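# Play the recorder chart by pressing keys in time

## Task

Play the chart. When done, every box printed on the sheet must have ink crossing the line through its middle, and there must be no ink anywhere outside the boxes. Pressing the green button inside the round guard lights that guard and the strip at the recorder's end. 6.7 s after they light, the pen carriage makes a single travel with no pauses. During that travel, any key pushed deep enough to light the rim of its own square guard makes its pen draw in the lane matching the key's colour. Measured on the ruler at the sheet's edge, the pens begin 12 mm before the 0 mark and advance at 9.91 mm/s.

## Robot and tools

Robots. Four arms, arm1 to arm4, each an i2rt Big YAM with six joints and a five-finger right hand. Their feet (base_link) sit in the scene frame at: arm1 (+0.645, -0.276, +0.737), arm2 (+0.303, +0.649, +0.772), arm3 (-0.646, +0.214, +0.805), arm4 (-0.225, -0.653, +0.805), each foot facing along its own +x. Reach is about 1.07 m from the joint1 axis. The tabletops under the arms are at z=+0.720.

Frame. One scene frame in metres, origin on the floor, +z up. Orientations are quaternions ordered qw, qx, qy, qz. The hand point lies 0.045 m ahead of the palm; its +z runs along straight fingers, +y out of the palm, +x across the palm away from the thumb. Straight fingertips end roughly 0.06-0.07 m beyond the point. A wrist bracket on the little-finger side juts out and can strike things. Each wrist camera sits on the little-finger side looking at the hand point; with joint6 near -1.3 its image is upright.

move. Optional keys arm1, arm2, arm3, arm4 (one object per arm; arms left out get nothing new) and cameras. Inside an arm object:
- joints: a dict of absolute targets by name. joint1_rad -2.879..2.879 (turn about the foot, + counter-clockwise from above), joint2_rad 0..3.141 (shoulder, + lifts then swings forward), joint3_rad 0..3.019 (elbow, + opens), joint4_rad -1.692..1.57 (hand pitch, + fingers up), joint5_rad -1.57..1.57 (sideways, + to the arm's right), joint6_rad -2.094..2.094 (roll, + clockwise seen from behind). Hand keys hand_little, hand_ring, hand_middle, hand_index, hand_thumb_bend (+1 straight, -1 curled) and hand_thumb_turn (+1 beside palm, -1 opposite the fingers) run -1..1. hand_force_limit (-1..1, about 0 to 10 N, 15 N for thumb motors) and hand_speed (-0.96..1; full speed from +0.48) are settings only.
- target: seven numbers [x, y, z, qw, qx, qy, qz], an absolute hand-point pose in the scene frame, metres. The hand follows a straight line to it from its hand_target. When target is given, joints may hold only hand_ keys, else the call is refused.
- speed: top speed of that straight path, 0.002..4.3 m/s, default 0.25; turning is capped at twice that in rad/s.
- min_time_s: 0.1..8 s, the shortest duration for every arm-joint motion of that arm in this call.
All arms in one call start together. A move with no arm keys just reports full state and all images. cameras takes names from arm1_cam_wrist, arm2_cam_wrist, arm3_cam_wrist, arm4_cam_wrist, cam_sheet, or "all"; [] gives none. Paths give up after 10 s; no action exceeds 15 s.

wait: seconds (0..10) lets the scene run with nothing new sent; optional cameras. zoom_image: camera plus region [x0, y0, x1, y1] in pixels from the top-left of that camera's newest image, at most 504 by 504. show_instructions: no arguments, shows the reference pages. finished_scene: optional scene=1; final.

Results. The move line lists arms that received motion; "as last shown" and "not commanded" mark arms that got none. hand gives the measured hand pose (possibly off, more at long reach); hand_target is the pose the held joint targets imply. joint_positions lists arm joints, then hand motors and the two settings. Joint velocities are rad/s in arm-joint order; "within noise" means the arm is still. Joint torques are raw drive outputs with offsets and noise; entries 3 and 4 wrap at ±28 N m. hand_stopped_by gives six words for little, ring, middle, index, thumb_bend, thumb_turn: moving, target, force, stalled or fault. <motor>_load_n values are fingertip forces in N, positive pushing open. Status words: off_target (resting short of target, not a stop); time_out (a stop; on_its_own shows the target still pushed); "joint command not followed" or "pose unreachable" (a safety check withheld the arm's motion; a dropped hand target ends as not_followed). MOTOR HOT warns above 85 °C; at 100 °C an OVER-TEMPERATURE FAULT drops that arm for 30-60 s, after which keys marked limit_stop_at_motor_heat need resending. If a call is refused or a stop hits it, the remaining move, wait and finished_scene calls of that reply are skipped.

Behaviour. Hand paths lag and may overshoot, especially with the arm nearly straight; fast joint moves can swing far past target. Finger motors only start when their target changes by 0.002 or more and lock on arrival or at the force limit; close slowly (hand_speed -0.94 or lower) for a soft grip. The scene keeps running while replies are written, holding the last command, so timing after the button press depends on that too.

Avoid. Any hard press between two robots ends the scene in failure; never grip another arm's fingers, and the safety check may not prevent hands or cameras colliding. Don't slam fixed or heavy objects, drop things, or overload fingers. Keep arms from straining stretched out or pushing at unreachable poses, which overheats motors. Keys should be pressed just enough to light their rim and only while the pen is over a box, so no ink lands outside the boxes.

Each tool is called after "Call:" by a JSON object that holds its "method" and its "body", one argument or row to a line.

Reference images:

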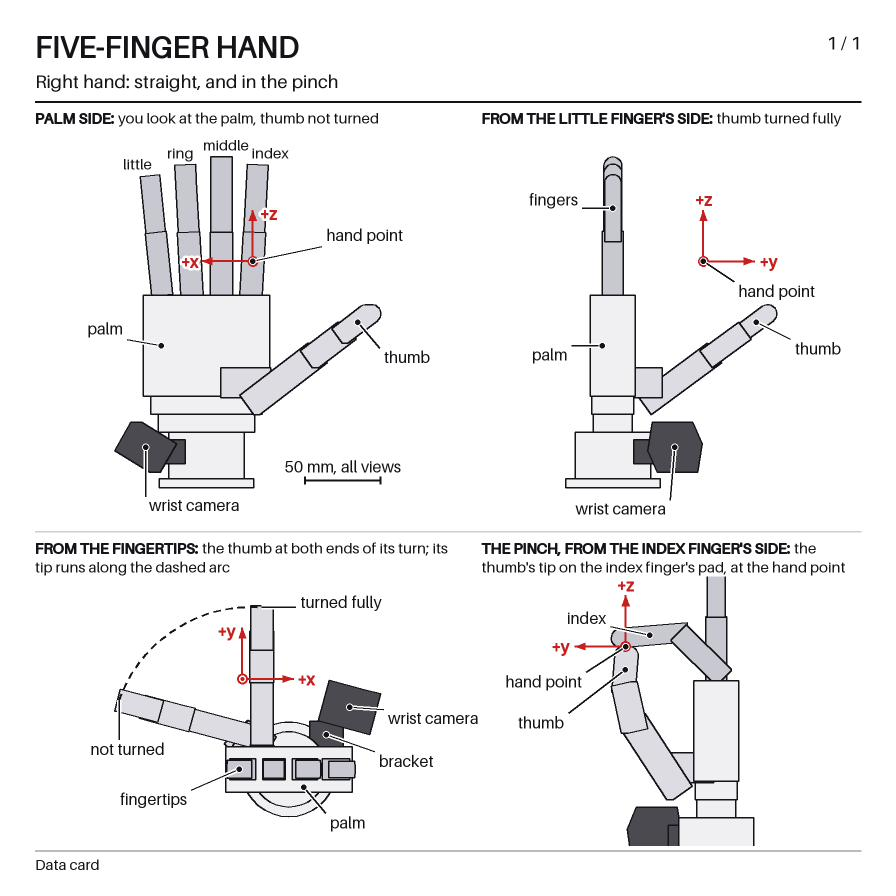

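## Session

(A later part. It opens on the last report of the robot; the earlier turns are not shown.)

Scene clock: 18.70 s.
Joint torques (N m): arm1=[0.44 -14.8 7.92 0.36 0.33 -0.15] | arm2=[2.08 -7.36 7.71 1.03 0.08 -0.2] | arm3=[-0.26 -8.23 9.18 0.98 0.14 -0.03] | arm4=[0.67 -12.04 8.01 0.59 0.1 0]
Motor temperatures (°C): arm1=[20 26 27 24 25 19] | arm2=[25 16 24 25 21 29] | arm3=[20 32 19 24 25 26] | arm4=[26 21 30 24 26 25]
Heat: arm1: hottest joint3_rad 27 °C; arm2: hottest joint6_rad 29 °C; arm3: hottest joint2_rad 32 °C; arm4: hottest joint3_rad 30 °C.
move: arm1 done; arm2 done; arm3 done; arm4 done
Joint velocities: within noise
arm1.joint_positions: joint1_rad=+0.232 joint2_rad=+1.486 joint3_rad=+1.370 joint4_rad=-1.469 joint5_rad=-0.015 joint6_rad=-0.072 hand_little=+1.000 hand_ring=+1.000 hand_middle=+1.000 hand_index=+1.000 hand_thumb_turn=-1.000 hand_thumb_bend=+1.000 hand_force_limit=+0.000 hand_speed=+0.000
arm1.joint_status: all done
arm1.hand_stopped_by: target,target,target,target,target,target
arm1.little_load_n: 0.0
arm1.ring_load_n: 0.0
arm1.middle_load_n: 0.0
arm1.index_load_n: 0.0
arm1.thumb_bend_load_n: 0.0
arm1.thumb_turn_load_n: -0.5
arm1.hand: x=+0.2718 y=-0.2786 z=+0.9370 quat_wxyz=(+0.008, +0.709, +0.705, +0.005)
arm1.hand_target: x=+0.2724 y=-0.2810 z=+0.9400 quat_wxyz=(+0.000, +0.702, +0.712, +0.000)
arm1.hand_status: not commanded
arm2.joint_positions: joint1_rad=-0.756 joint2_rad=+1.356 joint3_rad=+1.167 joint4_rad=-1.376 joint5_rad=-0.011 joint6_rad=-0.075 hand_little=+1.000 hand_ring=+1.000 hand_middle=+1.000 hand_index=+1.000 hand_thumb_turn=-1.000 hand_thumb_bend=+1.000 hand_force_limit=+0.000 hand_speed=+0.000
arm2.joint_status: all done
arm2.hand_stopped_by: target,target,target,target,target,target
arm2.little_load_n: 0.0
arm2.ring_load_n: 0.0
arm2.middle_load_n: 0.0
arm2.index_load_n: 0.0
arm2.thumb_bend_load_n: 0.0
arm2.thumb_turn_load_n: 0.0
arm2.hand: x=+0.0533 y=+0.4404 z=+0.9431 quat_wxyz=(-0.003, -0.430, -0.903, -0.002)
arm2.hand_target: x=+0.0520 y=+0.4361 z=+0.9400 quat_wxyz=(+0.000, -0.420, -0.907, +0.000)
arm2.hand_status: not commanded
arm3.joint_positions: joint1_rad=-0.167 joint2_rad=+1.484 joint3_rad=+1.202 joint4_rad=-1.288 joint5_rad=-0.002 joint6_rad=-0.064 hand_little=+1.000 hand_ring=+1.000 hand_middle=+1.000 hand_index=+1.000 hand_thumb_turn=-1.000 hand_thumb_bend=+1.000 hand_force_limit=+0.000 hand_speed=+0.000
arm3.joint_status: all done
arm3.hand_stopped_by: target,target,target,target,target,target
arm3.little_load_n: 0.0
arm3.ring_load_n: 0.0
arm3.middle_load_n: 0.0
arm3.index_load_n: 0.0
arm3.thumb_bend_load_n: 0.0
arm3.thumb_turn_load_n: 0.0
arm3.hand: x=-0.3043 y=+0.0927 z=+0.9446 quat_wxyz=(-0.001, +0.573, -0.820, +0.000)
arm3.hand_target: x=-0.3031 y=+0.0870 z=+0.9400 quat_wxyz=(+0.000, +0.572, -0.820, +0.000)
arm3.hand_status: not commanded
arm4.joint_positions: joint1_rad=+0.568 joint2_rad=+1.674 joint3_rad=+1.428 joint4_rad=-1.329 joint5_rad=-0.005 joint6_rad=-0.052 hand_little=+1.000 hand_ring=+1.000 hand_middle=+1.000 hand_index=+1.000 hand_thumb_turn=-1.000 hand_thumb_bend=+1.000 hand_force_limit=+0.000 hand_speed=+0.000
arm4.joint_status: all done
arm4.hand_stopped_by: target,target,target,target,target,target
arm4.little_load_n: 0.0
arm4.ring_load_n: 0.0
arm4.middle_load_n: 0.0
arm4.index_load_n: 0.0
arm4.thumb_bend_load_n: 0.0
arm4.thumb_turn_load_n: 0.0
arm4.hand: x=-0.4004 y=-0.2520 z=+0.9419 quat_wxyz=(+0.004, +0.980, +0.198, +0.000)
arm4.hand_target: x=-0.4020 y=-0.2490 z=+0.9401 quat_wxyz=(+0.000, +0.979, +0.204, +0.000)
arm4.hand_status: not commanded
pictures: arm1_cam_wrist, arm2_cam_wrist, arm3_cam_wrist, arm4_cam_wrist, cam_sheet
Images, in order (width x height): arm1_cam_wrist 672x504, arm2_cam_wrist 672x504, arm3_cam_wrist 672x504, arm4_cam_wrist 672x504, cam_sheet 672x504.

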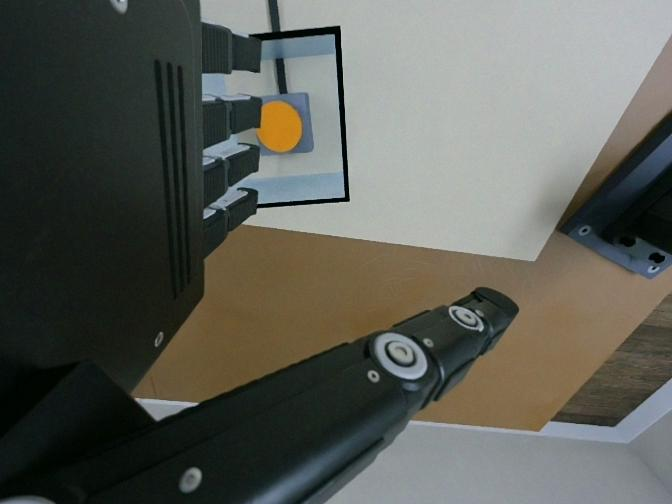

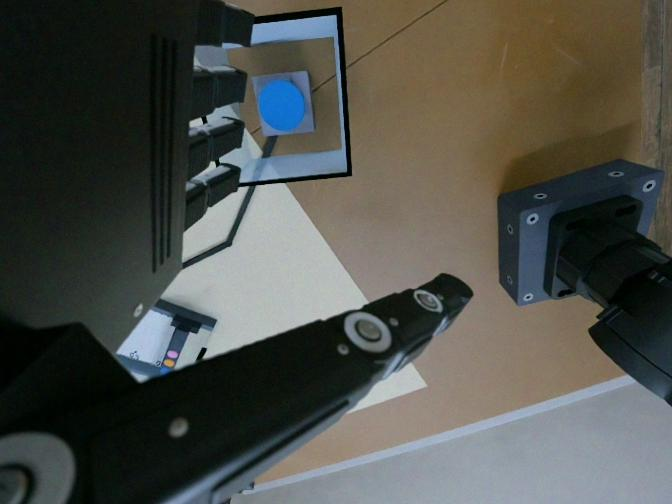

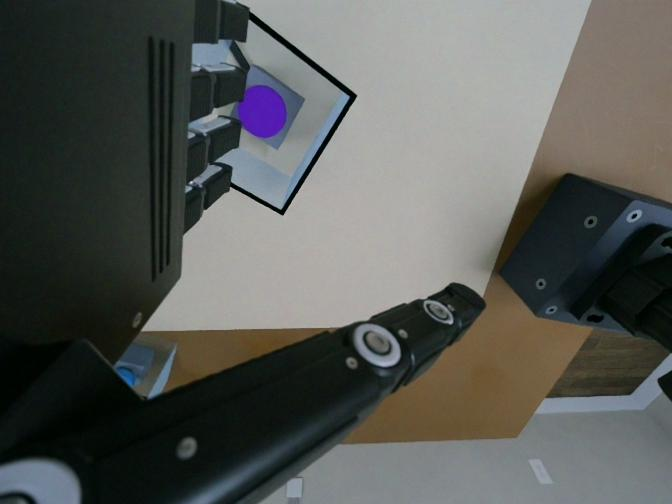

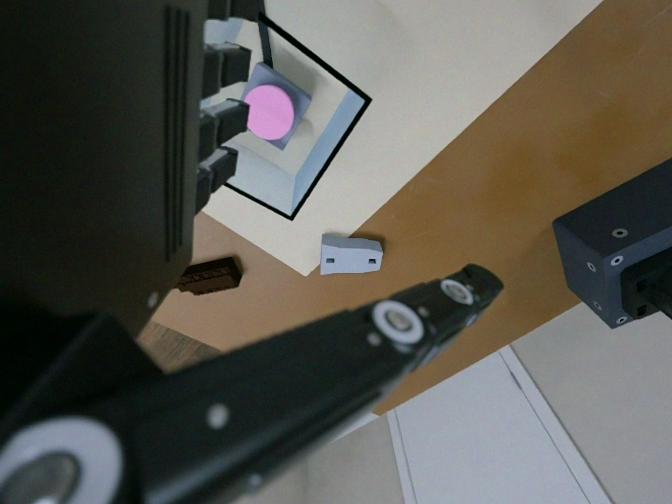

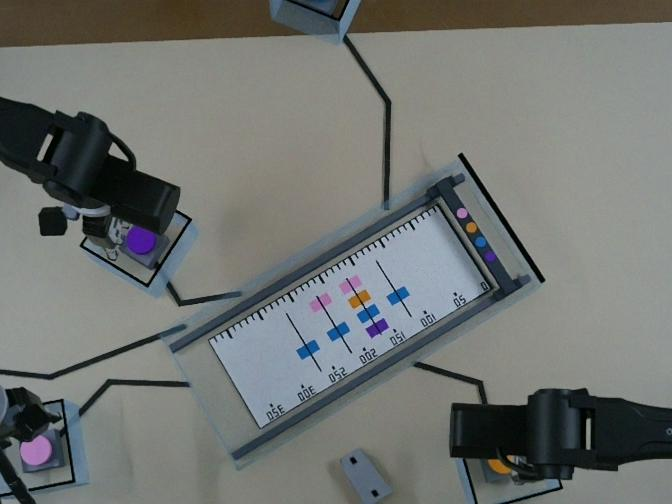

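Call:
{"method": "move", "body": {
  "arm1": {"target":[0.2605,-0.280,0.915,0,0.7022,0.712,0],"speed":0.1},
  "arm2": {"target":[0.052,0.4374,0.915,0,0.4202,0.9074,0],"speed":0.1},
  "arm3": {"target":[-0.2912,0.0901,0.915,0,0.5721,-0.8202,0],"speed":0.1},
  "arm4": {"target":[-0.4232,-0.2528,0.915,0,0.9789,0.2045,0],"speed":0.1},
  "cameras": ["all"]
}}

Call:
{"method": "zoom_image", "body": {
  "camera": "arm1_cam_wrist",
  "region": [180, 0, 420, 260]
}}

Call:
{"method": "zoom_image", "body": {
  "camera": "arm2_cam_wrist",
  "region": [180, 0, 420, 260]
}}

Call:
{"method": "zoom_image", "body": {
  "camera": "arm3_cam_wrist",
  "region": [180, 0, 420, 260]
}}

Call:
{"method": "zoom_image", "body": {
  "camera": "arm4_cam_wrist",
  "region": [180, 0, 420, 260]
}}

Scene clock: 22.67 s.
Joint torques (N m): arm1=[0.5 -11.81 7.9 0.46 0.33 -0.15] | arm2=[1.85 -7.36 7.54 1.05 0.09 -0.2] | arm3=[1.03 -7.88 8.7 0.98 0.17 0.12] | arm4=[1.55 -12.04 7.95 0.64 0.11 0.17]
Motor temperatures (°C): arm1=[20 26 27 24 25 19] | arm2=[25 17 24 25 21 29] | arm3=[20 32 19 24 25 26] | arm4=[26 22 30 24 26 25]
Heat: arm1: hottest joint3_rad 27 °C; arm2: hottest joint6_rad 29 °C; arm3: hottest joint2_rad 32 °C; arm4: hottest joint3_rad 30 °C.
move: arm1 done; arm2 done; arm3 done; arm4 done
Joint velocities: within noise
arm1.joint_positions: joint1_rad=+0.232 joint2_rad=+1.492 joint3_rad=+1.348 joint4_rad=-1.408 joint5_rad=-0.015 joint6_rad=-0.072 hand_little=+1.000 hand_ring=+1.000 hand_middle=+1.000 hand_index=+1.000 hand_thumb_turn=-1.000 hand_thumb_bend=+1.000 hand_force_limit=+0.000 hand_speed=+0.000
arm1.joint_status: not commanded
arm1.hand_stopped_by: target,target,target,target,target,target
arm1.little_load_n: 0.5
arm1.ring_load_n: 0.0
arm1.middle_load_n: 0.0
arm1.index_load_n: 0.0
arm1.thumb_bend_load_n: 0.0
arm1.thumb_turn_load_n: 0.0
arm1.hand: x=+0.2621 y=-0.2777 z=+0.9241 quat_wxyz=(-0.004, +0.709, +0.705, -0.006)
arm1.hand_target: x=+0.2608 y=-0.2800 z=+0.9151 quat_wxyz=(+0.000, +0.702, +0.712, +0.000)
arm1.hand_status: done (0.010 m and 1.4 deg from the pose sent, 0.025 m and 1.6 deg at the start)
arm2.joint_positions: joint1_rad=-0.756 joint2_rad=+1.370 joint3_rad=+1.114 joint4_rad=-1.309 joint5_rad=-0.011 joint6_rad=-0.077 hand_little=+1.000 hand_ring=+1.000 hand_middle=+1.000 hand_index=+1.000 hand_thumb_turn=-1.000 hand_thumb_bend=+1.000 hand_force_limit=+0.000 hand_speed=+0.000
arm2.joint_status: not commanded
arm2.hand_stopped_by: target,target,target,target,target,target
arm2.little_load_n: 0.5
arm2.ring_load_n: 0.0
arm2.middle_load_n: 0.0
arm2.index_load_n: 0.5
arm2.thumb_bend_load_n: 0.0
arm2.thumb_turn_load_n: 0.0
arm2.hand: x=+0.0536 y=+0.4410 z=+0.9183 quat_wxyz=(-0.003, -0.429, -0.903, -0.002)
arm2.hand_target: x=+0.0519 y=+0.4375 z=+0.9150 quat_wxyz=(+0.000, -0.420, -0.907, +0.000)
arm2.hand_status: done (0.005 m and 1.1 deg from the pose sent, 0.028 m and 1.3 deg at the start)
arm3.joint_positions: joint1_rad=-0.167 joint2_rad=+1.525 joint3_rad=+1.186 joint4_rad=-1.226 joint5_rad=-0.002 joint6_rad=-0.064 hand_little=+1.000 hand_ring=+1.000 hand_middle=+1.000 hand_index=+1.000 hand_thumb_turn=-1.000 hand_thumb_bend=+1.000 hand_force_limit=+0.000 hand_speed=+0.000
arm3.joint_status: not commanded
arm3.hand_stopped_by: target,target,target,target,target,target
arm3.little_load_n: 0.0
arm3.ring_load_n: 0.0
arm3.middle_load_n: 0.0
arm3.index_load_n: 0.0
arm3.thumb_bend_load_n: 0.0
arm3.thumb_turn_load_n: 0.0
arm3.hand: x=-0.2945 y=+0.0884 z=+0.9220 quat_wxyz=(-0.003, +0.573, -0.820, +0.002)
arm3.hand_target: x=-0.2915 y=+0.0901 z=+0.9151 quat_wxyz=(+0.000, +0.572, -0.820, +0.000)
arm3.hand_status: done (0.008 m and 0.4 deg from the pose sent, 0.033 m and 0.2 deg at the start)
arm4.joint_positions: joint1_rad=+0.602 joint2_rad=+1.700 joint3_rad=+1.396 joint4_rad=-1.270 joint5_rad=-0.005 joint6_rad=-0.030 hand_little=+1.000 hand_ring=+1.000 hand_middle=+1.000 hand_index=+1.000 hand_thumb_turn=-1.000 hand_thumb_bend=+1.000 hand_force_limit=+0.000 hand_speed=+0.000
arm4.joint_status: not commanded
arm4.hand_stopped_by: target,target,target,target,target,target
arm4.little_load_n: 0.0
arm4.ring_load_n: 0.0
arm4.middle_load_n: 0.0
arm4.index_load_n: 0.0
arm4.thumb_bend_load_n: 0.0
arm4.thumb_turn_load_n: 0.0
arm4.hand: x=-0.4163 y=-0.2545 z=+0.9173 quat_wxyz=(+0.004, +0.979, +0.203, +0.000)
arm4.hand_target: x=-0.4231 y=-0.2529 z=+0.9151 quat_wxyz=(+0.000, +0.979, +0.204, +0.000)
arm4.hand_status: done (0.007 m and 0.5 deg from the pose sent, 0.035 m and 0.9 deg at the start)
pictures: arm1_cam_wrist, arm2_cam_wrist, arm3_cam_wrist, arm4_cam_wrist, cam_sheet
Images, in order (width x height): arm1_cam_wrist 672x504, arm2_cam_wrist 672x504, arm3_cam_wrist 672x504, arm4_cam_wrist 672x504, cam_sheet 672x504.

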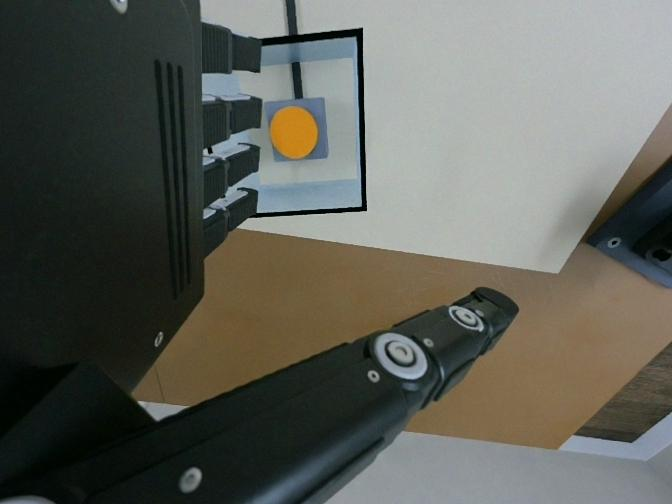

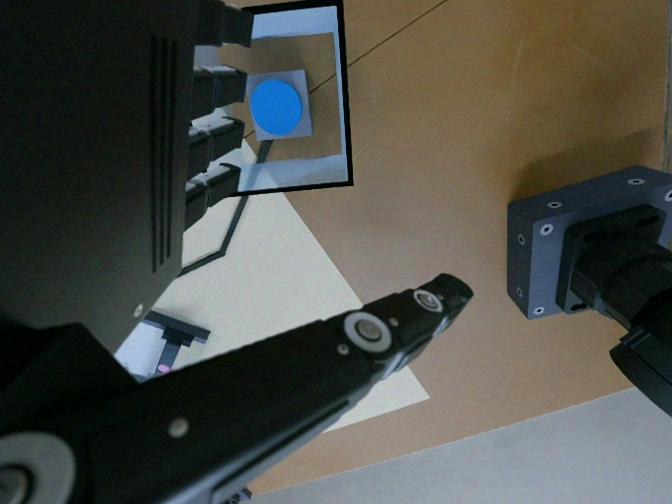

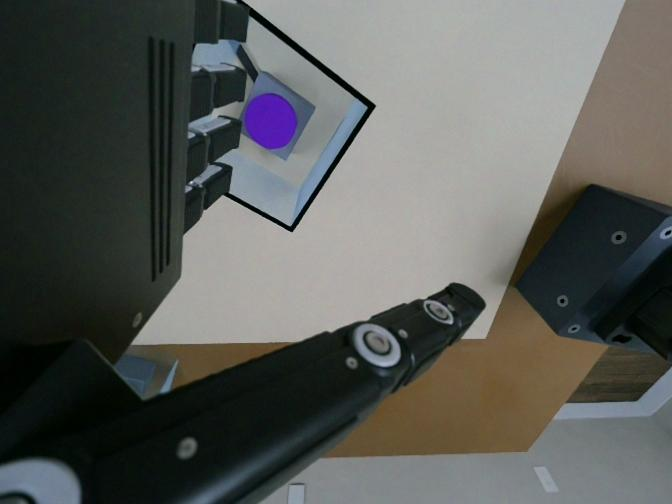

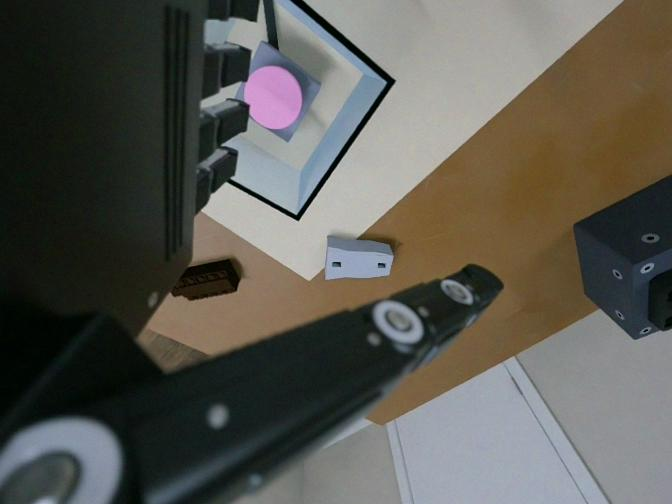

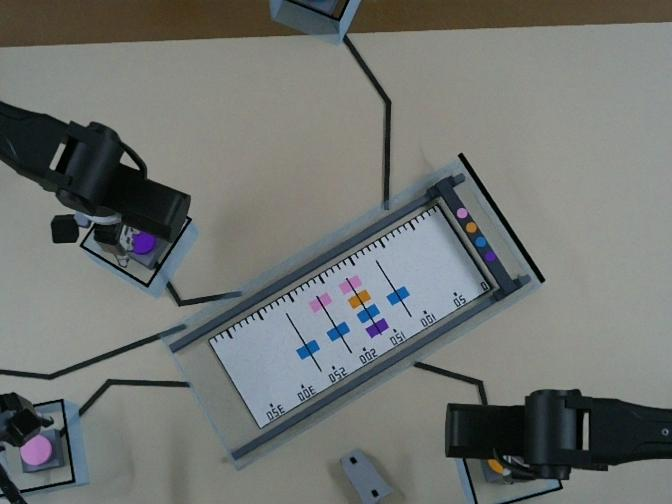

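Scaled by 1.938 from the camera's image (finer frame: 960x720).

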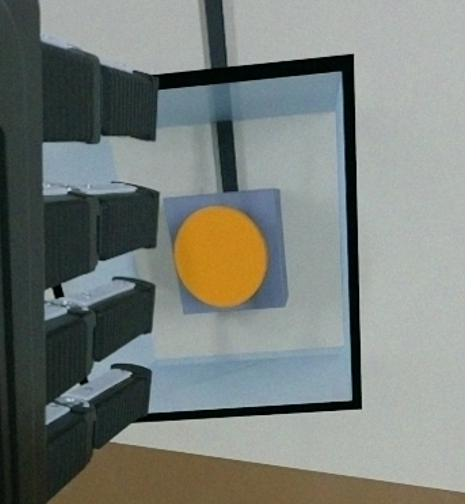

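Scaled by 1.938 from the camera's image (finer frame: 960x720).

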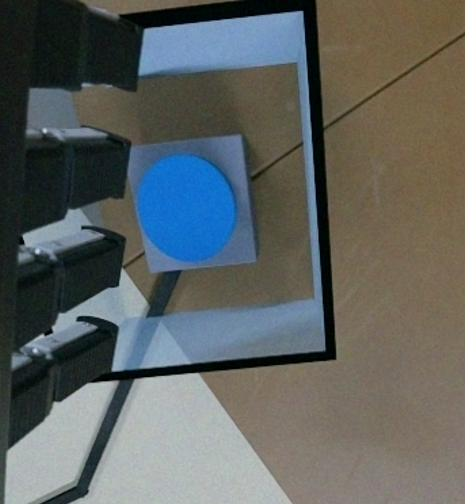

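Scaled by 1.938 from the camera's image (finer frame: 960x720).

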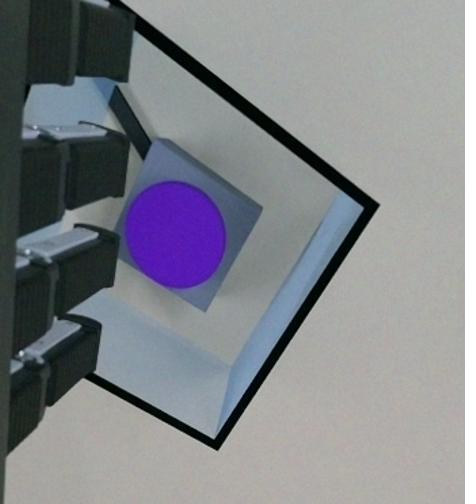

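Scaled by 1.938 from the camera's image (finer frame: 960x720).

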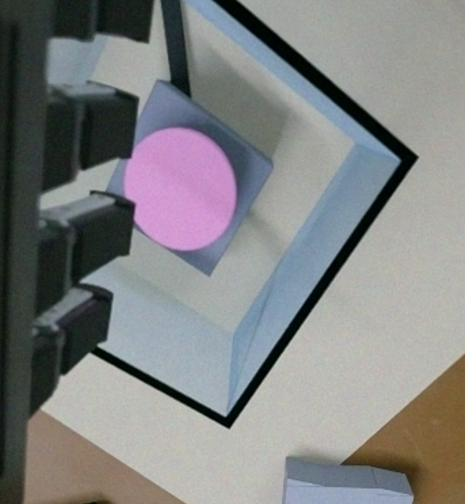

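Call:
{"method": "move", "body": {
  "arm1": {"joints":{"hand_little":-1,"hand_ring":-1,"hand_index":-1}},
  "arm2": {"joints":{"hand_little":-1,"hand_ring":-1,"hand_index":-1}},
  "arm3": {"joints":{"hand_little":-1,"hand_ring":-1,"hand_index":-1}},
  "arm4": {"joints":{"hand_little":-1,"hand_ring":-1,"hand_index":-1}}
}}

Call:
{"method": "move", "body": {
  "arm1": {"target":[0.2625,-0.278,0.855,0,0.7022,0.712,0],"speed":0.1},
  "arm2": {"target":[0.0496,0.443,0.86,0,0.4202,0.9074,0],"speed":0.1},
  "arm3": {"target":[-0.2909,0.0958,0.86,0,0.5721,-0.8202,0],"speed":0.1},
  "arm4": {"target":[-0.420,-0.2525,0.86,0,0.9789,0.2045,0],"speed":0.1},
  "cameras": ["all"]
}}

Scene clock: 24.93 s.
Joint torques (N m): arm1=[0.44 -11.81 7.88 0.42 0.33 -0.14] | arm2=[1.85 -7.3 7.56 0.99 0.09 -0.2] | arm3=[1.03 -8.18 8.73 0.96 0.14 0.13] | arm4=[1.61 -11.87 7.8 0.68 0.11 0.17]
Motor temperatures (°C): arm1=[20 26 27 24 25 19] | arm2=[25 17 25 25 21 29] | arm3=[20 32 20 24 25 26] | arm4=[26 22 29 24 25 25]
Heat: arm1: hottest joint3_rad 27 °C; arm2: hottest joint6_rad 29 °C; arm3: hottest joint2_rad 32 °C; arm4: hottest joint3_rad 29 °C.
move: arm1 done; arm2 done; arm3 done; arm4 done
Joint velocities: within noise
arm1.joint_positions: joint1_rad=+0.232 joint2_rad=+1.492 joint3_rad=+1.348 joint4_rad=-1.407 joint5_rad=-0.015 joint6_rad=-0.073 hand_little=-1.000 hand_ring=-1.000 hand_middle=+1.000 hand_index=-1.000 hand_thumb_turn=-1.000 hand_thumb_bend=+1.000 hand_force_limit=+0.000 hand_speed=+0.000
arm1.joint_status: all done
arm1.hand_stopped_by: target,target,target,target,target,target
arm1.little_load_n: 0.0
arm1.ring_load_n: 0.0
arm1.middle_load_n: 0.0
arm1.index_load_n: 0.0
arm1.thumb_bend_load_n: 0.0
arm1.thumb_turn_load_n: 0.0
arm1.hand: x=+0.2620 y=-0.2777 z=+0.9241 quat_wxyz=(-0.004, +0.709, +0.706, -0.006)
arm1.hand_target: x=+0.2608 y=-0.2800 z=+0.9151 quat_wxyz=(+0.000, +0.702, +0.712, +0.000)
arm1.hand_status: not commanded
arm2.joint_positions: joint1_rad=-0.756 joint2_rad=+1.370 joint3_rad=+1.114 joint4_rad=-1.308 joint5_rad=-0.011 joint6_rad=-0.078 hand_little=-1.000 hand_ring=-1.000 hand_middle=+1.000 hand_index=-1.000 hand_thumb_turn=-1.000 hand_thumb_bend=+1.000 hand_force_limit=+0.000 hand_speed=+0.000
arm2.joint_status: all done
arm2.hand_stopped_by: target,target,target,target,target,target
arm2.little_load_n: 0.0
arm2.ring_load_n: 0.0
arm2.middle_load_n: 0.0
arm2.index_load_n: 0.0
arm2.thumb_bend_load_n: 0.0
arm2.thumb_turn_load_n: 0.0
arm2.hand: x=+0.0534 y=+0.4409 z=+0.9182 quat_wxyz=(-0.002, -0.429, -0.903, -0.001)
arm2.hand_target: x=+0.0520 y=+0.4375 z=+0.9150 quat_wxyz=(+0.000, -0.420, -0.907, +0.000)
arm2.hand_status: not commanded
arm3.joint_positions: joint1_rad=-0.167 joint2_rad=+1.525 joint3_rad=+1.186 joint4_rad=-1.225 joint5_rad=-0.002 joint6_rad=-0.064 hand_little=-1.000 hand_ring=-1.000 hand_middle=+1.000 hand_index=-1.000 hand_thumb_turn=-1.000 hand_thumb_bend=+1.000 hand_force_limit=+0.000 hand_speed=+0.000
arm3.joint_status: all done
arm3.hand_stopped_by: target,target,target,target,target,target
arm3.little_load_n: 0.0
arm3.ring_load_n: 0.0
arm3.middle_load_n: 0.0
arm3.index_load_n: 0.0
arm3.thumb_bend_load_n: 0.0
arm3.thumb_turn_load_n: 0.0
arm3.hand: x=-0.2943 y=+0.0883 z=+0.9219 quat_wxyz=(-0.003, +0.573, -0.820, +0.003)
arm3.hand_target: x=-0.2915 y=+0.0901 z=+0.9151 quat_wxyz=(+0.000, +0.572, -0.820, +0.000)
arm3.hand_status: not commanded
arm4.joint_positions: joint1_rad=+0.602 joint2_rad=+1.700 joint3_rad=+1.396 joint4_rad=-1.269 joint5_rad=-0.005 joint6_rad=-0.029 hand_little=-1.000 hand_ring=-1.000 hand_middle=+1.000 hand_index=-1.000 hand_thumb_turn=-1.000 hand_thumb_bend=+1.000 hand_force_limit=+0.000 hand_speed=+0.000
arm4.joint_status: all done
arm4.hand_stopped_by: target,target,target,target,target,target
arm4.little_load_n: 0.0
arm4.ring_load_n: 0.0
arm4.middle_load_n: 0.0
arm4.index_load_n: 0.0
arm4.thumb_bend_load_n: 0.0
arm4.thumb_turn_load_n: 0.0
arm4.hand: x=-0.4164 y=-0.2544 z=+0.9173 quat_wxyz=(+0.004, +0.979, +0.203, +0.000)
arm4.hand_target: x=-0.4231 y=-0.2529 z=+0.9151 quat_wxyz=(+0.000, +0.979, +0.204, +0.000)
arm4.hand_status: not commanded
pictures: none

Scene clock: 26.23 s.
Joint torques (N m): arm1=[0.15 -12.28 7.65 0.46 0.33 -0.15] | arm2=[0.85 -7.53 7.17 1.05 0.08 -0.21] | arm3=[1.26 -8.64 8.29 0.98 0.15 0.15] | arm4=[1.08 -11.99 7.47 0.55 0.09 0.13]
Motor temperatures (°C): arm1=[20 26 27 24 25 19] | arm2=[25 17 25 25 21 29] | arm3=[20 32 20 24 25 26] | arm4=[26 22 29 24 25 25]
Heat: arm1: hottest joint3_rad 27 °C; arm2: hottest joint6_rad 29 °C; arm3: hottest joint2_rad 32 °C; arm4: hottest joint3_rad 29 °C.
move: arm1 done; arm2 done; arm3 done; arm4 done
Joint velocities: within noise
arm1.joint_positions: joint1_rad=+0.232 joint2_rad=+1.530 joint3_rad=+1.224 joint4_rad=-1.250 joint5_rad=-0.015 joint6_rad=-0.075 hand_little=-1.000 hand_ring=-1.000 hand_middle=+1.000 hand_index=-1.000 hand_thumb_turn=-1.000 hand_thumb_bend=+1.000 hand_force_limit=+0.000 hand_speed=+0.000
arm1.joint_status: not commanded
arm1.hand_stopped_by: target,target,target,target,target,target
arm1.little_load_n: 0.0
arm1.ring_load_n: 0.0
arm1.middle_load_n: 0.0
arm1.index_load_n: 0.0
arm1.thumb_bend_load_n: 0.0
arm1.thumb_turn_load_n: 0.0
arm1.hand: x=+0.2631 y=-0.2769 z=+0.8625 quat_wxyz=(-0.003, +0.708, +0.706, -0.005)
arm1.hand_target: x=+0.2627 y=-0.2780 z=+0.8550 quat_wxyz=(+0.000, +0.702, +0.712, +0.000)
arm1.hand_status: done (0.008 m and 1.1 deg from the pose sent, 0.069 m and 1.4 deg at the start)
arm2.joint_positions: joint1_rad=-0.756 joint2_rad=+1.419 joint3_rad=+1.010 joint4_rad=-1.156 joint5_rad=-0.011 joint6_rad=-0.091 hand_little=-1.000 hand_ring=-1.000 hand_middle=+1.000 hand_index=-1.000 hand_thumb_turn=-1.000 hand_thumb_bend=+1.000 hand_force_limit=+0.000 hand_speed=+0.000
arm2.joint_status: not commanded
arm2.hand_stopped_by: target,target,target,target,target,target
arm2.little_load_n: 0.0
arm2.ring_load_n: 0.0
arm2.middle_load_n: 0.0
arm2.index_load_n: 0.0
arm2.thumb_bend_load_n: 0.0
arm2.thumb_turn_load_n: 0.0
arm2.hand: x=+0.0539 y=+0.4429 z=+0.8632 quat_wxyz=(-0.003, -0.422, -0.906, -0.002)
arm2.hand_target: x=+0.0496 y=+0.4431 z=+0.8600 quat_wxyz=(+0.000, -0.420, -0.907, +0.000)
arm2.hand_status: done (0.005 m and 0.5 deg from the pose sent, 0.058 m and 1.1 deg at the start)
arm3.joint_positions: joint1_rad=-0.158 joint2_rad=+1.580 joint3_rad=+1.096 joint4_rad=-1.078 joint5_rad=-0.002 joint6_rad=-0.056 hand_little=-1.000 hand_ring=-1.000 hand_middle=+1.000 hand_index=-1.000 hand_thumb_turn=-1.000 hand_thumb_bend=+1.000 hand_force_limit=+0.000 hand_speed=+0.000
arm3.joint_status: not commanded
arm3.hand_stopped_by: target,target,target,target,target,target
arm3.little_load_n: 0.0
arm3.ring_load_n: 0.0
arm3.middle_load_n: 0.0
arm3.index_load_n: 0.0
arm3.thumb_bend_load_n: 0.0
arm3.thumb_turn_load_n: 0.0
arm3.hand: x=-0.2934 y=+0.0923 z=+0.8676 quat_wxyz=(-0.004, +0.573, -0.819, +0.003)
arm3.hand_target: x=-0.2910 y=+0.0958 z=+0.8602 quat_wxyz=(+0.000, +0.572, -0.820, +0.000)
arm3.hand_status: done (0.009 m and 0.6 deg from the pose sent, 0.062 m and 0.5 deg at the start)
arm4.joint_positions: joint1_rad=+0.602 joint2_rad=+1.752 joint3_rad=+1.311 joint4_rad=-1.133 joint5_rad=-0.005 joint6_rad=-0.029 hand_little=-1.000 hand_ring=-1.000 hand_middle=+1.000 hand_index=-1.000 hand_thumb_turn=-1.000 hand_thumb_bend=+1.000 hand_force_limit=+0.000 hand_speed=+0.000
arm4.joint_status: not commanded
arm4.hand_stopped_by: target,target,target,target,target,target
arm4.little_load_n: 0.0
arm4.ring_load_n: 0.0
arm4.middle_load_n: 0.0
arm4.index_load_n: 0.0
arm4.thumb_bend_load_n: 0.0
arm4.thumb_turn_load_n: 0.0
arm4.hand: x=-0.4161 y=-0.2548 z=+0.8622 quat_wxyz=(+0.004, +0.979, +0.203, +0.000)
arm4.hand_target: x=-0.4200 y=-0.2524 z=+0.8601 quat_wxyz=(+0.000, +0.979, +0.204, +0.000)
arm4.hand_status: done (0.005 m and 0.5 deg from the pose sent, 0.057 m and 0.5 deg at the start)
pictures: arm1_cam_wrist, arm2_cam_wrist, arm3_cam_wrist, arm4_cam_wrist, cam_sheet
Images, in order (width x height): arm1_cam_wrist 672x504, arm2_cam_wrist 672x504, arm3_cam_wrist 672x504, arm4_cam_wrist 672x504, cam_sheet 672x504.

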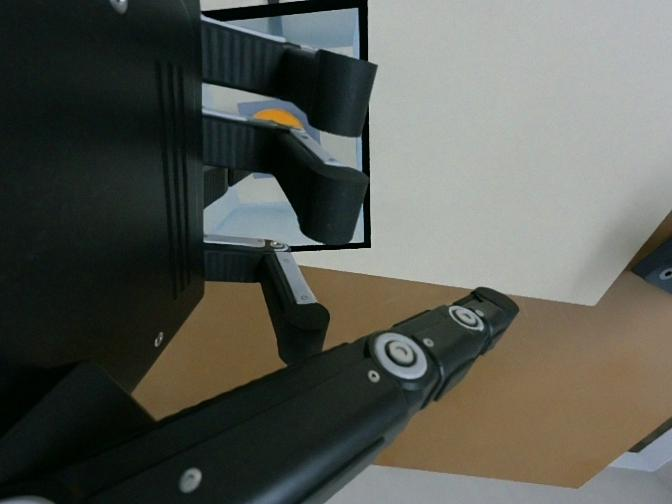

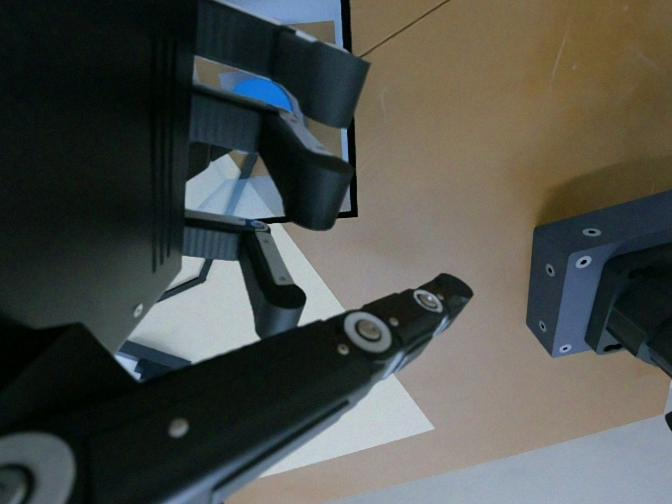

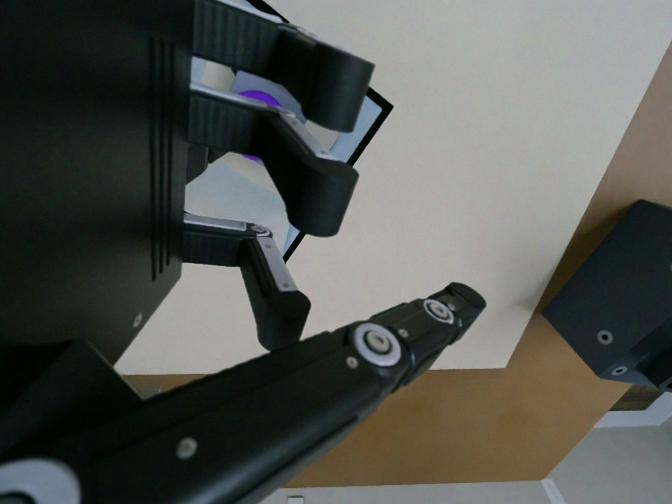

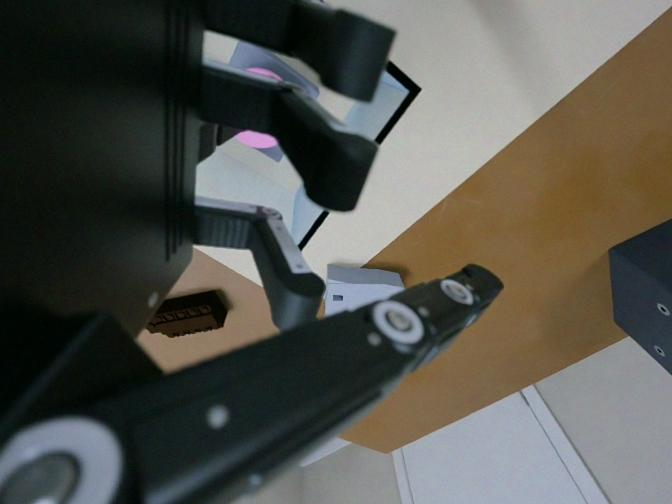

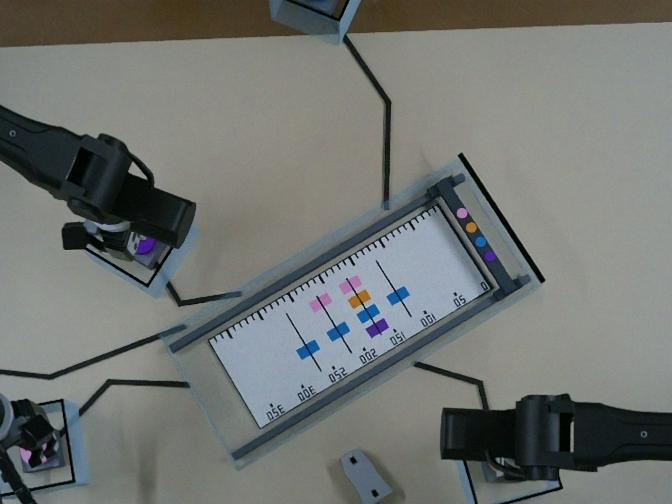

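Call:
{"method": "zoom_image", "body": {
  "camera": "arm1_cam_wrist",
  "region": [190, 0, 390, 260]
}}

Call:
{"method": "zoom_image", "body": {
  "camera": "arm2_cam_wrist",
  "region": [180, 0, 380, 260]
}}

Call:
{"method": "zoom_image", "body": {
  "camera": "arm3_cam_wrist",
  "region": [180, 0, 400, 260]
}}

Call:
{"method": "zoom_image", "body": {
  "camera": "arm4_cam_wrist",
  "region": [190, 0, 430, 260]
}}

Call:
{"method": "zoom_image", "body": {
  "camera": "cam_sheet",
  "region": [40, 170, 240, 310]
}}

Scaled by 1.938 from the camera's image (finer frame: 960x720).

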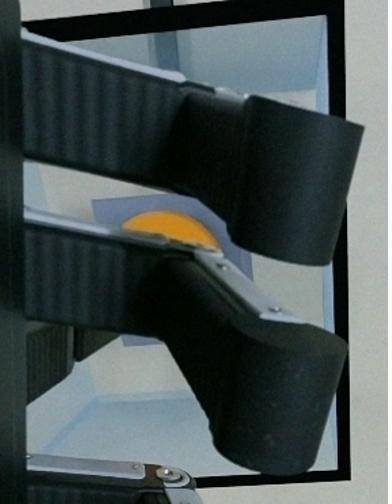

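Scaled by 1.938 from the camera's image (finer frame: 960x720).

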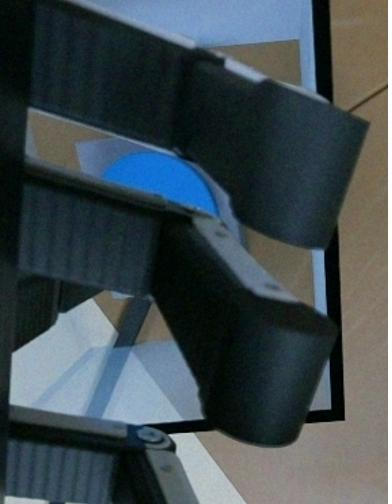

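Scaled by 1.938 from the camera's image (finer frame: 960x720).

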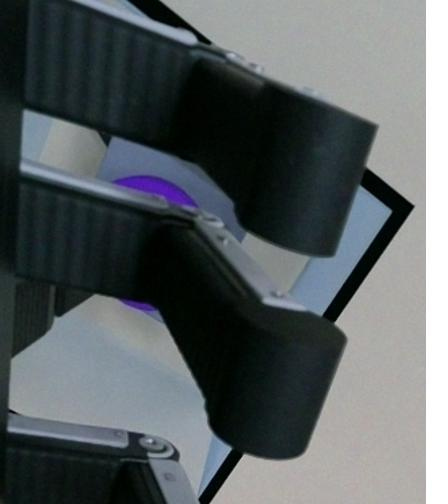

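Scaled by 1.938 from the camera's image (finer frame: 960x720).

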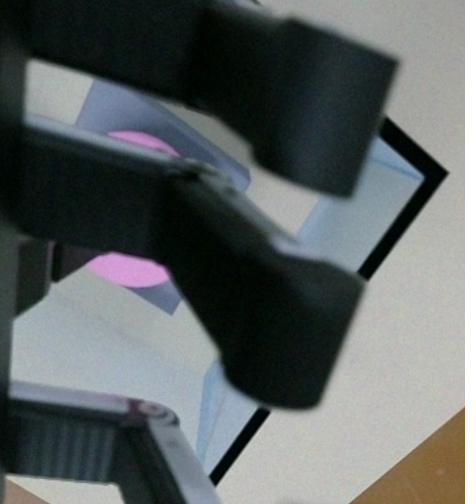

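Scaled by 2.520 from the camera's image (finer frame: 960x720).

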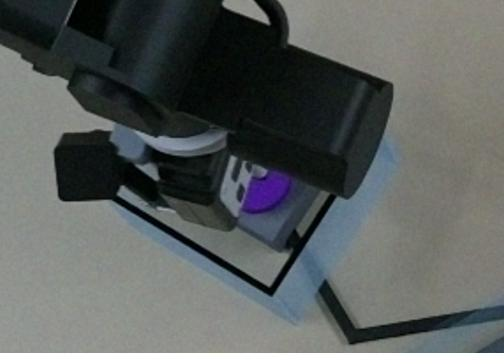

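Call:
{"method": "move", "body": {
  "arm1": {"target":[0.2625,-0.278,0.84,0,0.7022,0.712,0],"speed":0.05},
  "arm2": {"target":[0.0496,0.443,0.843,0,0.4202,0.9074,0],"speed":0.05},
  "arm3": {"target":[-0.2885,0.0985,0.84,0,0.5721,-0.8202,0],"speed":0.05},
  "arm4": {"target":[-0.422,-0.2515,0.843,0,0.9789,0.2045,0],"speed":0.05},
  "cameras": ["all"]
}}

Scene clock: 27.93 s.
Joint torques (N m): arm1=[0.15 -12.1 7.46 0.46 0.33 -0.14] | arm2=[0.91 -7.59 6.95 1.02 0.09 -0.2] | arm3=[0.62 -8.23 7.77 1.01 0.13 0.16] | arm4=[1.2 -10.58 6.53 1.03 0.12 0.16]
Motor temperatures (°C): arm1=[20 26 27 24 25 19] | arm2=[25 17 25 25 21 29] | arm3=[20 32 20 24 25 26] | arm4=[26 22 29 24 25 25]
Heat: arm1: hottest joint3_rad 27 °C; arm2: hottest joint6_rad 29 °C; arm3: hottest joint2_rad 32 °C; arm4: hottest joint3_rad 29 °C.
move: arm1 done; arm2 done; arm3 done; arm4 off_target
Joint velocities: within noise
arm1.joint_positions: joint1_rad=+0.232 joint2_rad=+1.541 joint3_rad=+1.199 joint4_rad=-1.211 joint5_rad=-0.015 joint6_rad=-0.075 hand_little=-1.000 hand_ring=-1.000 hand_middle=+1.000 hand_index=-1.000 hand_thumb_turn=-1.000 hand_thumb_bend=+1.000 hand_force_limit=+0.000 hand_speed=+0.000
arm1.joint_status: not commanded
arm1.hand_stopped_by: target,target,target,target,target,target
arm1.little_load_n: 0.0
arm1.ring_load_n: 0.0
arm1.middle_load_n: 0.0
arm1.index_load_n: 0.0
arm1.thumb_bend_load_n: -0.5
arm1.thumb_turn_load_n: 0.0
arm1.hand: x=+0.2624 y=-0.2767 z=+0.8487 quat_wxyz=(-0.004, +0.708, +0.706, -0.006)
arm1.hand_target: x=+0.2627 y=-0.2780 z=+0.8401 quat_wxyz=(+0.000, +0.702, +0.712, +0.000)
arm1.hand_status: done (0.009 m and 1.2 deg from the pose sent, 0.023 m and 1.1 deg at the start)
arm2.joint_positions: joint1_rad=-0.756 joint2_rad=+1.438 joint3_rad=+0.983 joint4_rad=-1.108 joint5_rad=-0.011 joint6_rad=-0.092 hand_little=-1.000 hand_ring=-1.000 hand_middle=+1.000 hand_index=-1.000 hand_thumb_turn=-1.000 hand_thumb_bend=+1.000 hand_force_limit=+0.000 hand_speed=+0.000
arm2.joint_status: not commanded
arm2.hand_stopped_by: target,target,target,target,target,target
arm2.little_load_n: 0.0
arm2.ring_load_n: 0.0
arm2.middle_load_n: 0.0
arm2.index_load_n: 0.0
arm2.thumb_bend_load_n: 0.0
arm2.thumb_turn_load_n: 0.0
arm2.hand: x=+0.0534 y=+0.4427 z=+0.8468 quat_wxyz=(-0.002, -0.422, -0.906, -0.001)
arm2.hand_target: x=+0.0496 y=+0.4431 z=+0.8431 quat_wxyz=(+0.000, -0.420, -0.907, +0.000)
arm2.hand_status: done (0.005 m and 0.4 deg from the pose sent, 0.021 m and 0.5 deg at the start)
arm3.joint_positions: joint1_rad=-0.150 joint2_rad=+1.609 joint3_rad=+1.074 joint4_rad=-1.025 joint5_rad=-0.002 joint6_rad=-0.048 hand_little=-1.000 hand_ring=-1.000 hand_middle=+1.000 hand_index=-1.000 hand_thumb_turn=-1.000 hand_thumb_bend=+1.000 hand_force_limit=+0.000 hand_speed=+0.000
arm3.joint_status: not commanded
arm3.hand_stopped_by: target,target,target,target,target,target
arm3.little_load_n: 0.0
arm3.ring_load_n: 0.5
arm3.middle_load_n: 0.0
arm3.index_load_n: 0.0
arm3.thumb_bend_load_n: 0.0
arm3.thumb_turn_load_n: 0.0
arm3.hand: x=-0.2903 y=+0.0947 z=+0.8481 quat_wxyz=(-0.004, +0.573, -0.819, +0.004)
arm3.hand_target: x=-0.2887 y=+0.0984 z=+0.8401 quat_wxyz=(+0.000, +0.572, -0.820, +0.000)
arm3.hand_status: done (0.009 m and 0.7 deg from the pose sent, 0.029 m and 0.6 deg at the start)
arm4.joint_positions: joint1_rad=+0.602 joint2_rad=+1.757 joint3_rad=+1.305 joint4_rad=-1.106 joint5_rad=-0.005 joint6_rad=-0.029 hand_little=-1.000 hand_ring=-1.000 hand_middle=+1.000 hand_index=-1.000 hand_thumb_turn=-1.000 hand_thumb_bend=+1.000 hand_force_limit=+0.000 hand_speed=+0.000
arm4.joint_status: not commanded
arm4.hand_stopped_by: target,target,target,target,target,target
arm4.little_load_n: 0.5
arm4.ring_load_n: 0.0
arm4.middle_load_n: -1.5
arm4.index_load_n: 0.0
arm4.thumb_bend_load_n: 0.0
arm4.thumb_turn_load_n: 0.0
arm4.hand: x=-0.4177 y=-0.2508 z=+0.8567 quat_wxyz=(-0.004, +0.979, +0.203, -0.002)
arm4.hand_target: x=-0.4218 y=-0.2518 z=+0.8433 quat_wxyz=(+0.000, +0.979, +0.204, +0.000)
arm4.hand_status: off_target (0.014 m and 0.5 deg from the pose sent, 0.020 m and 0.5 deg at the start)
pictures: arm1_cam_wrist, arm2_cam_wrist, arm3_cam_wrist, arm4_cam_wrist, cam_sheet
Images, in order (width x height): arm1_cam_wrist 672x504, arm2_cam_wrist 672x504, arm3_cam_wrist 672x504, arm4_cam_wrist 672x504, cam_sheet 672x504.

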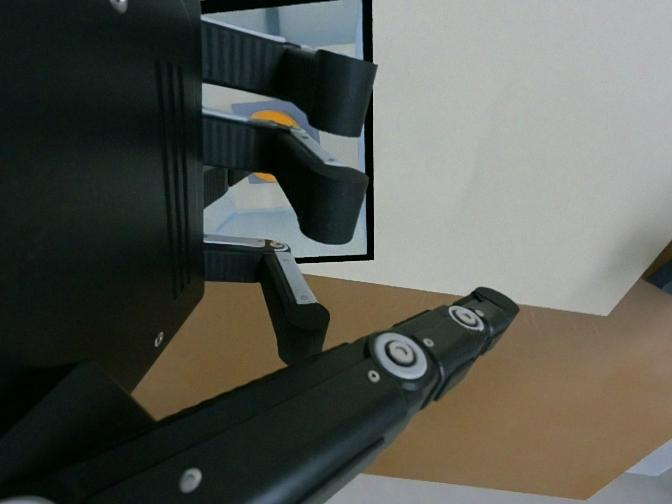

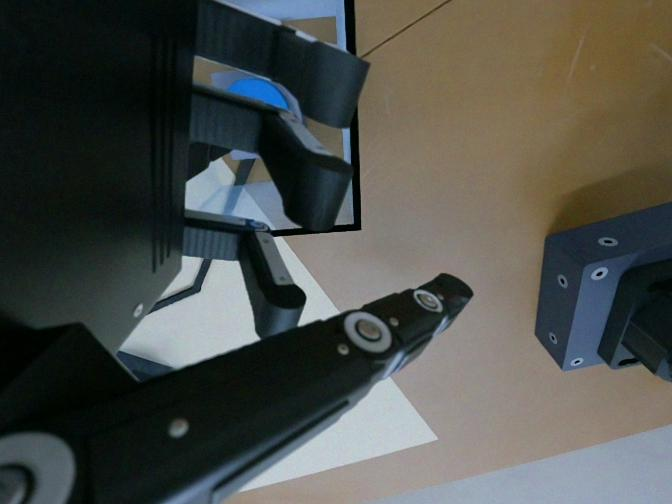

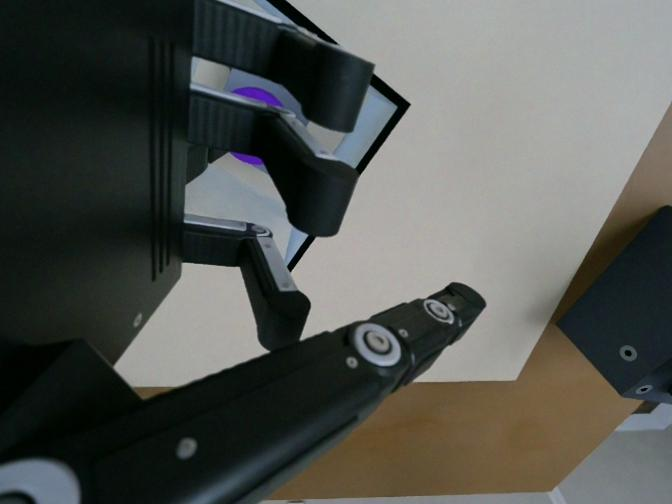

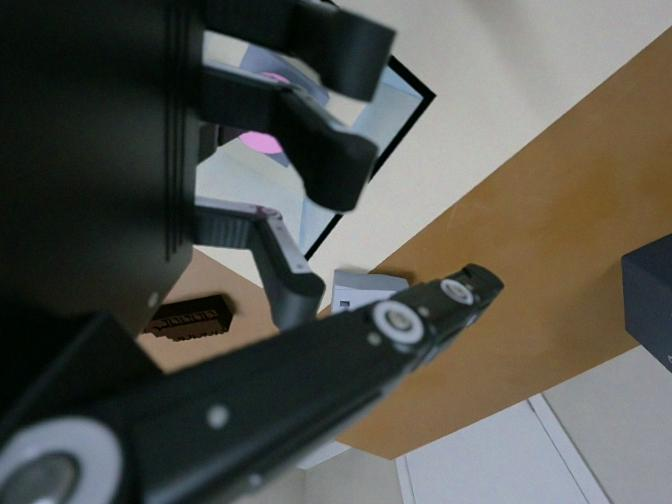

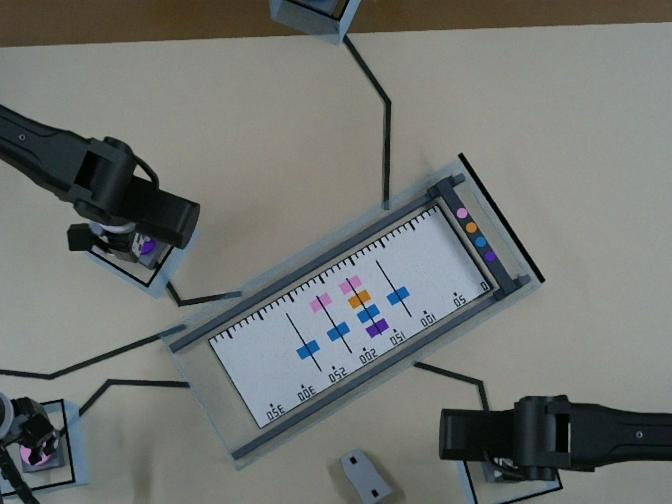

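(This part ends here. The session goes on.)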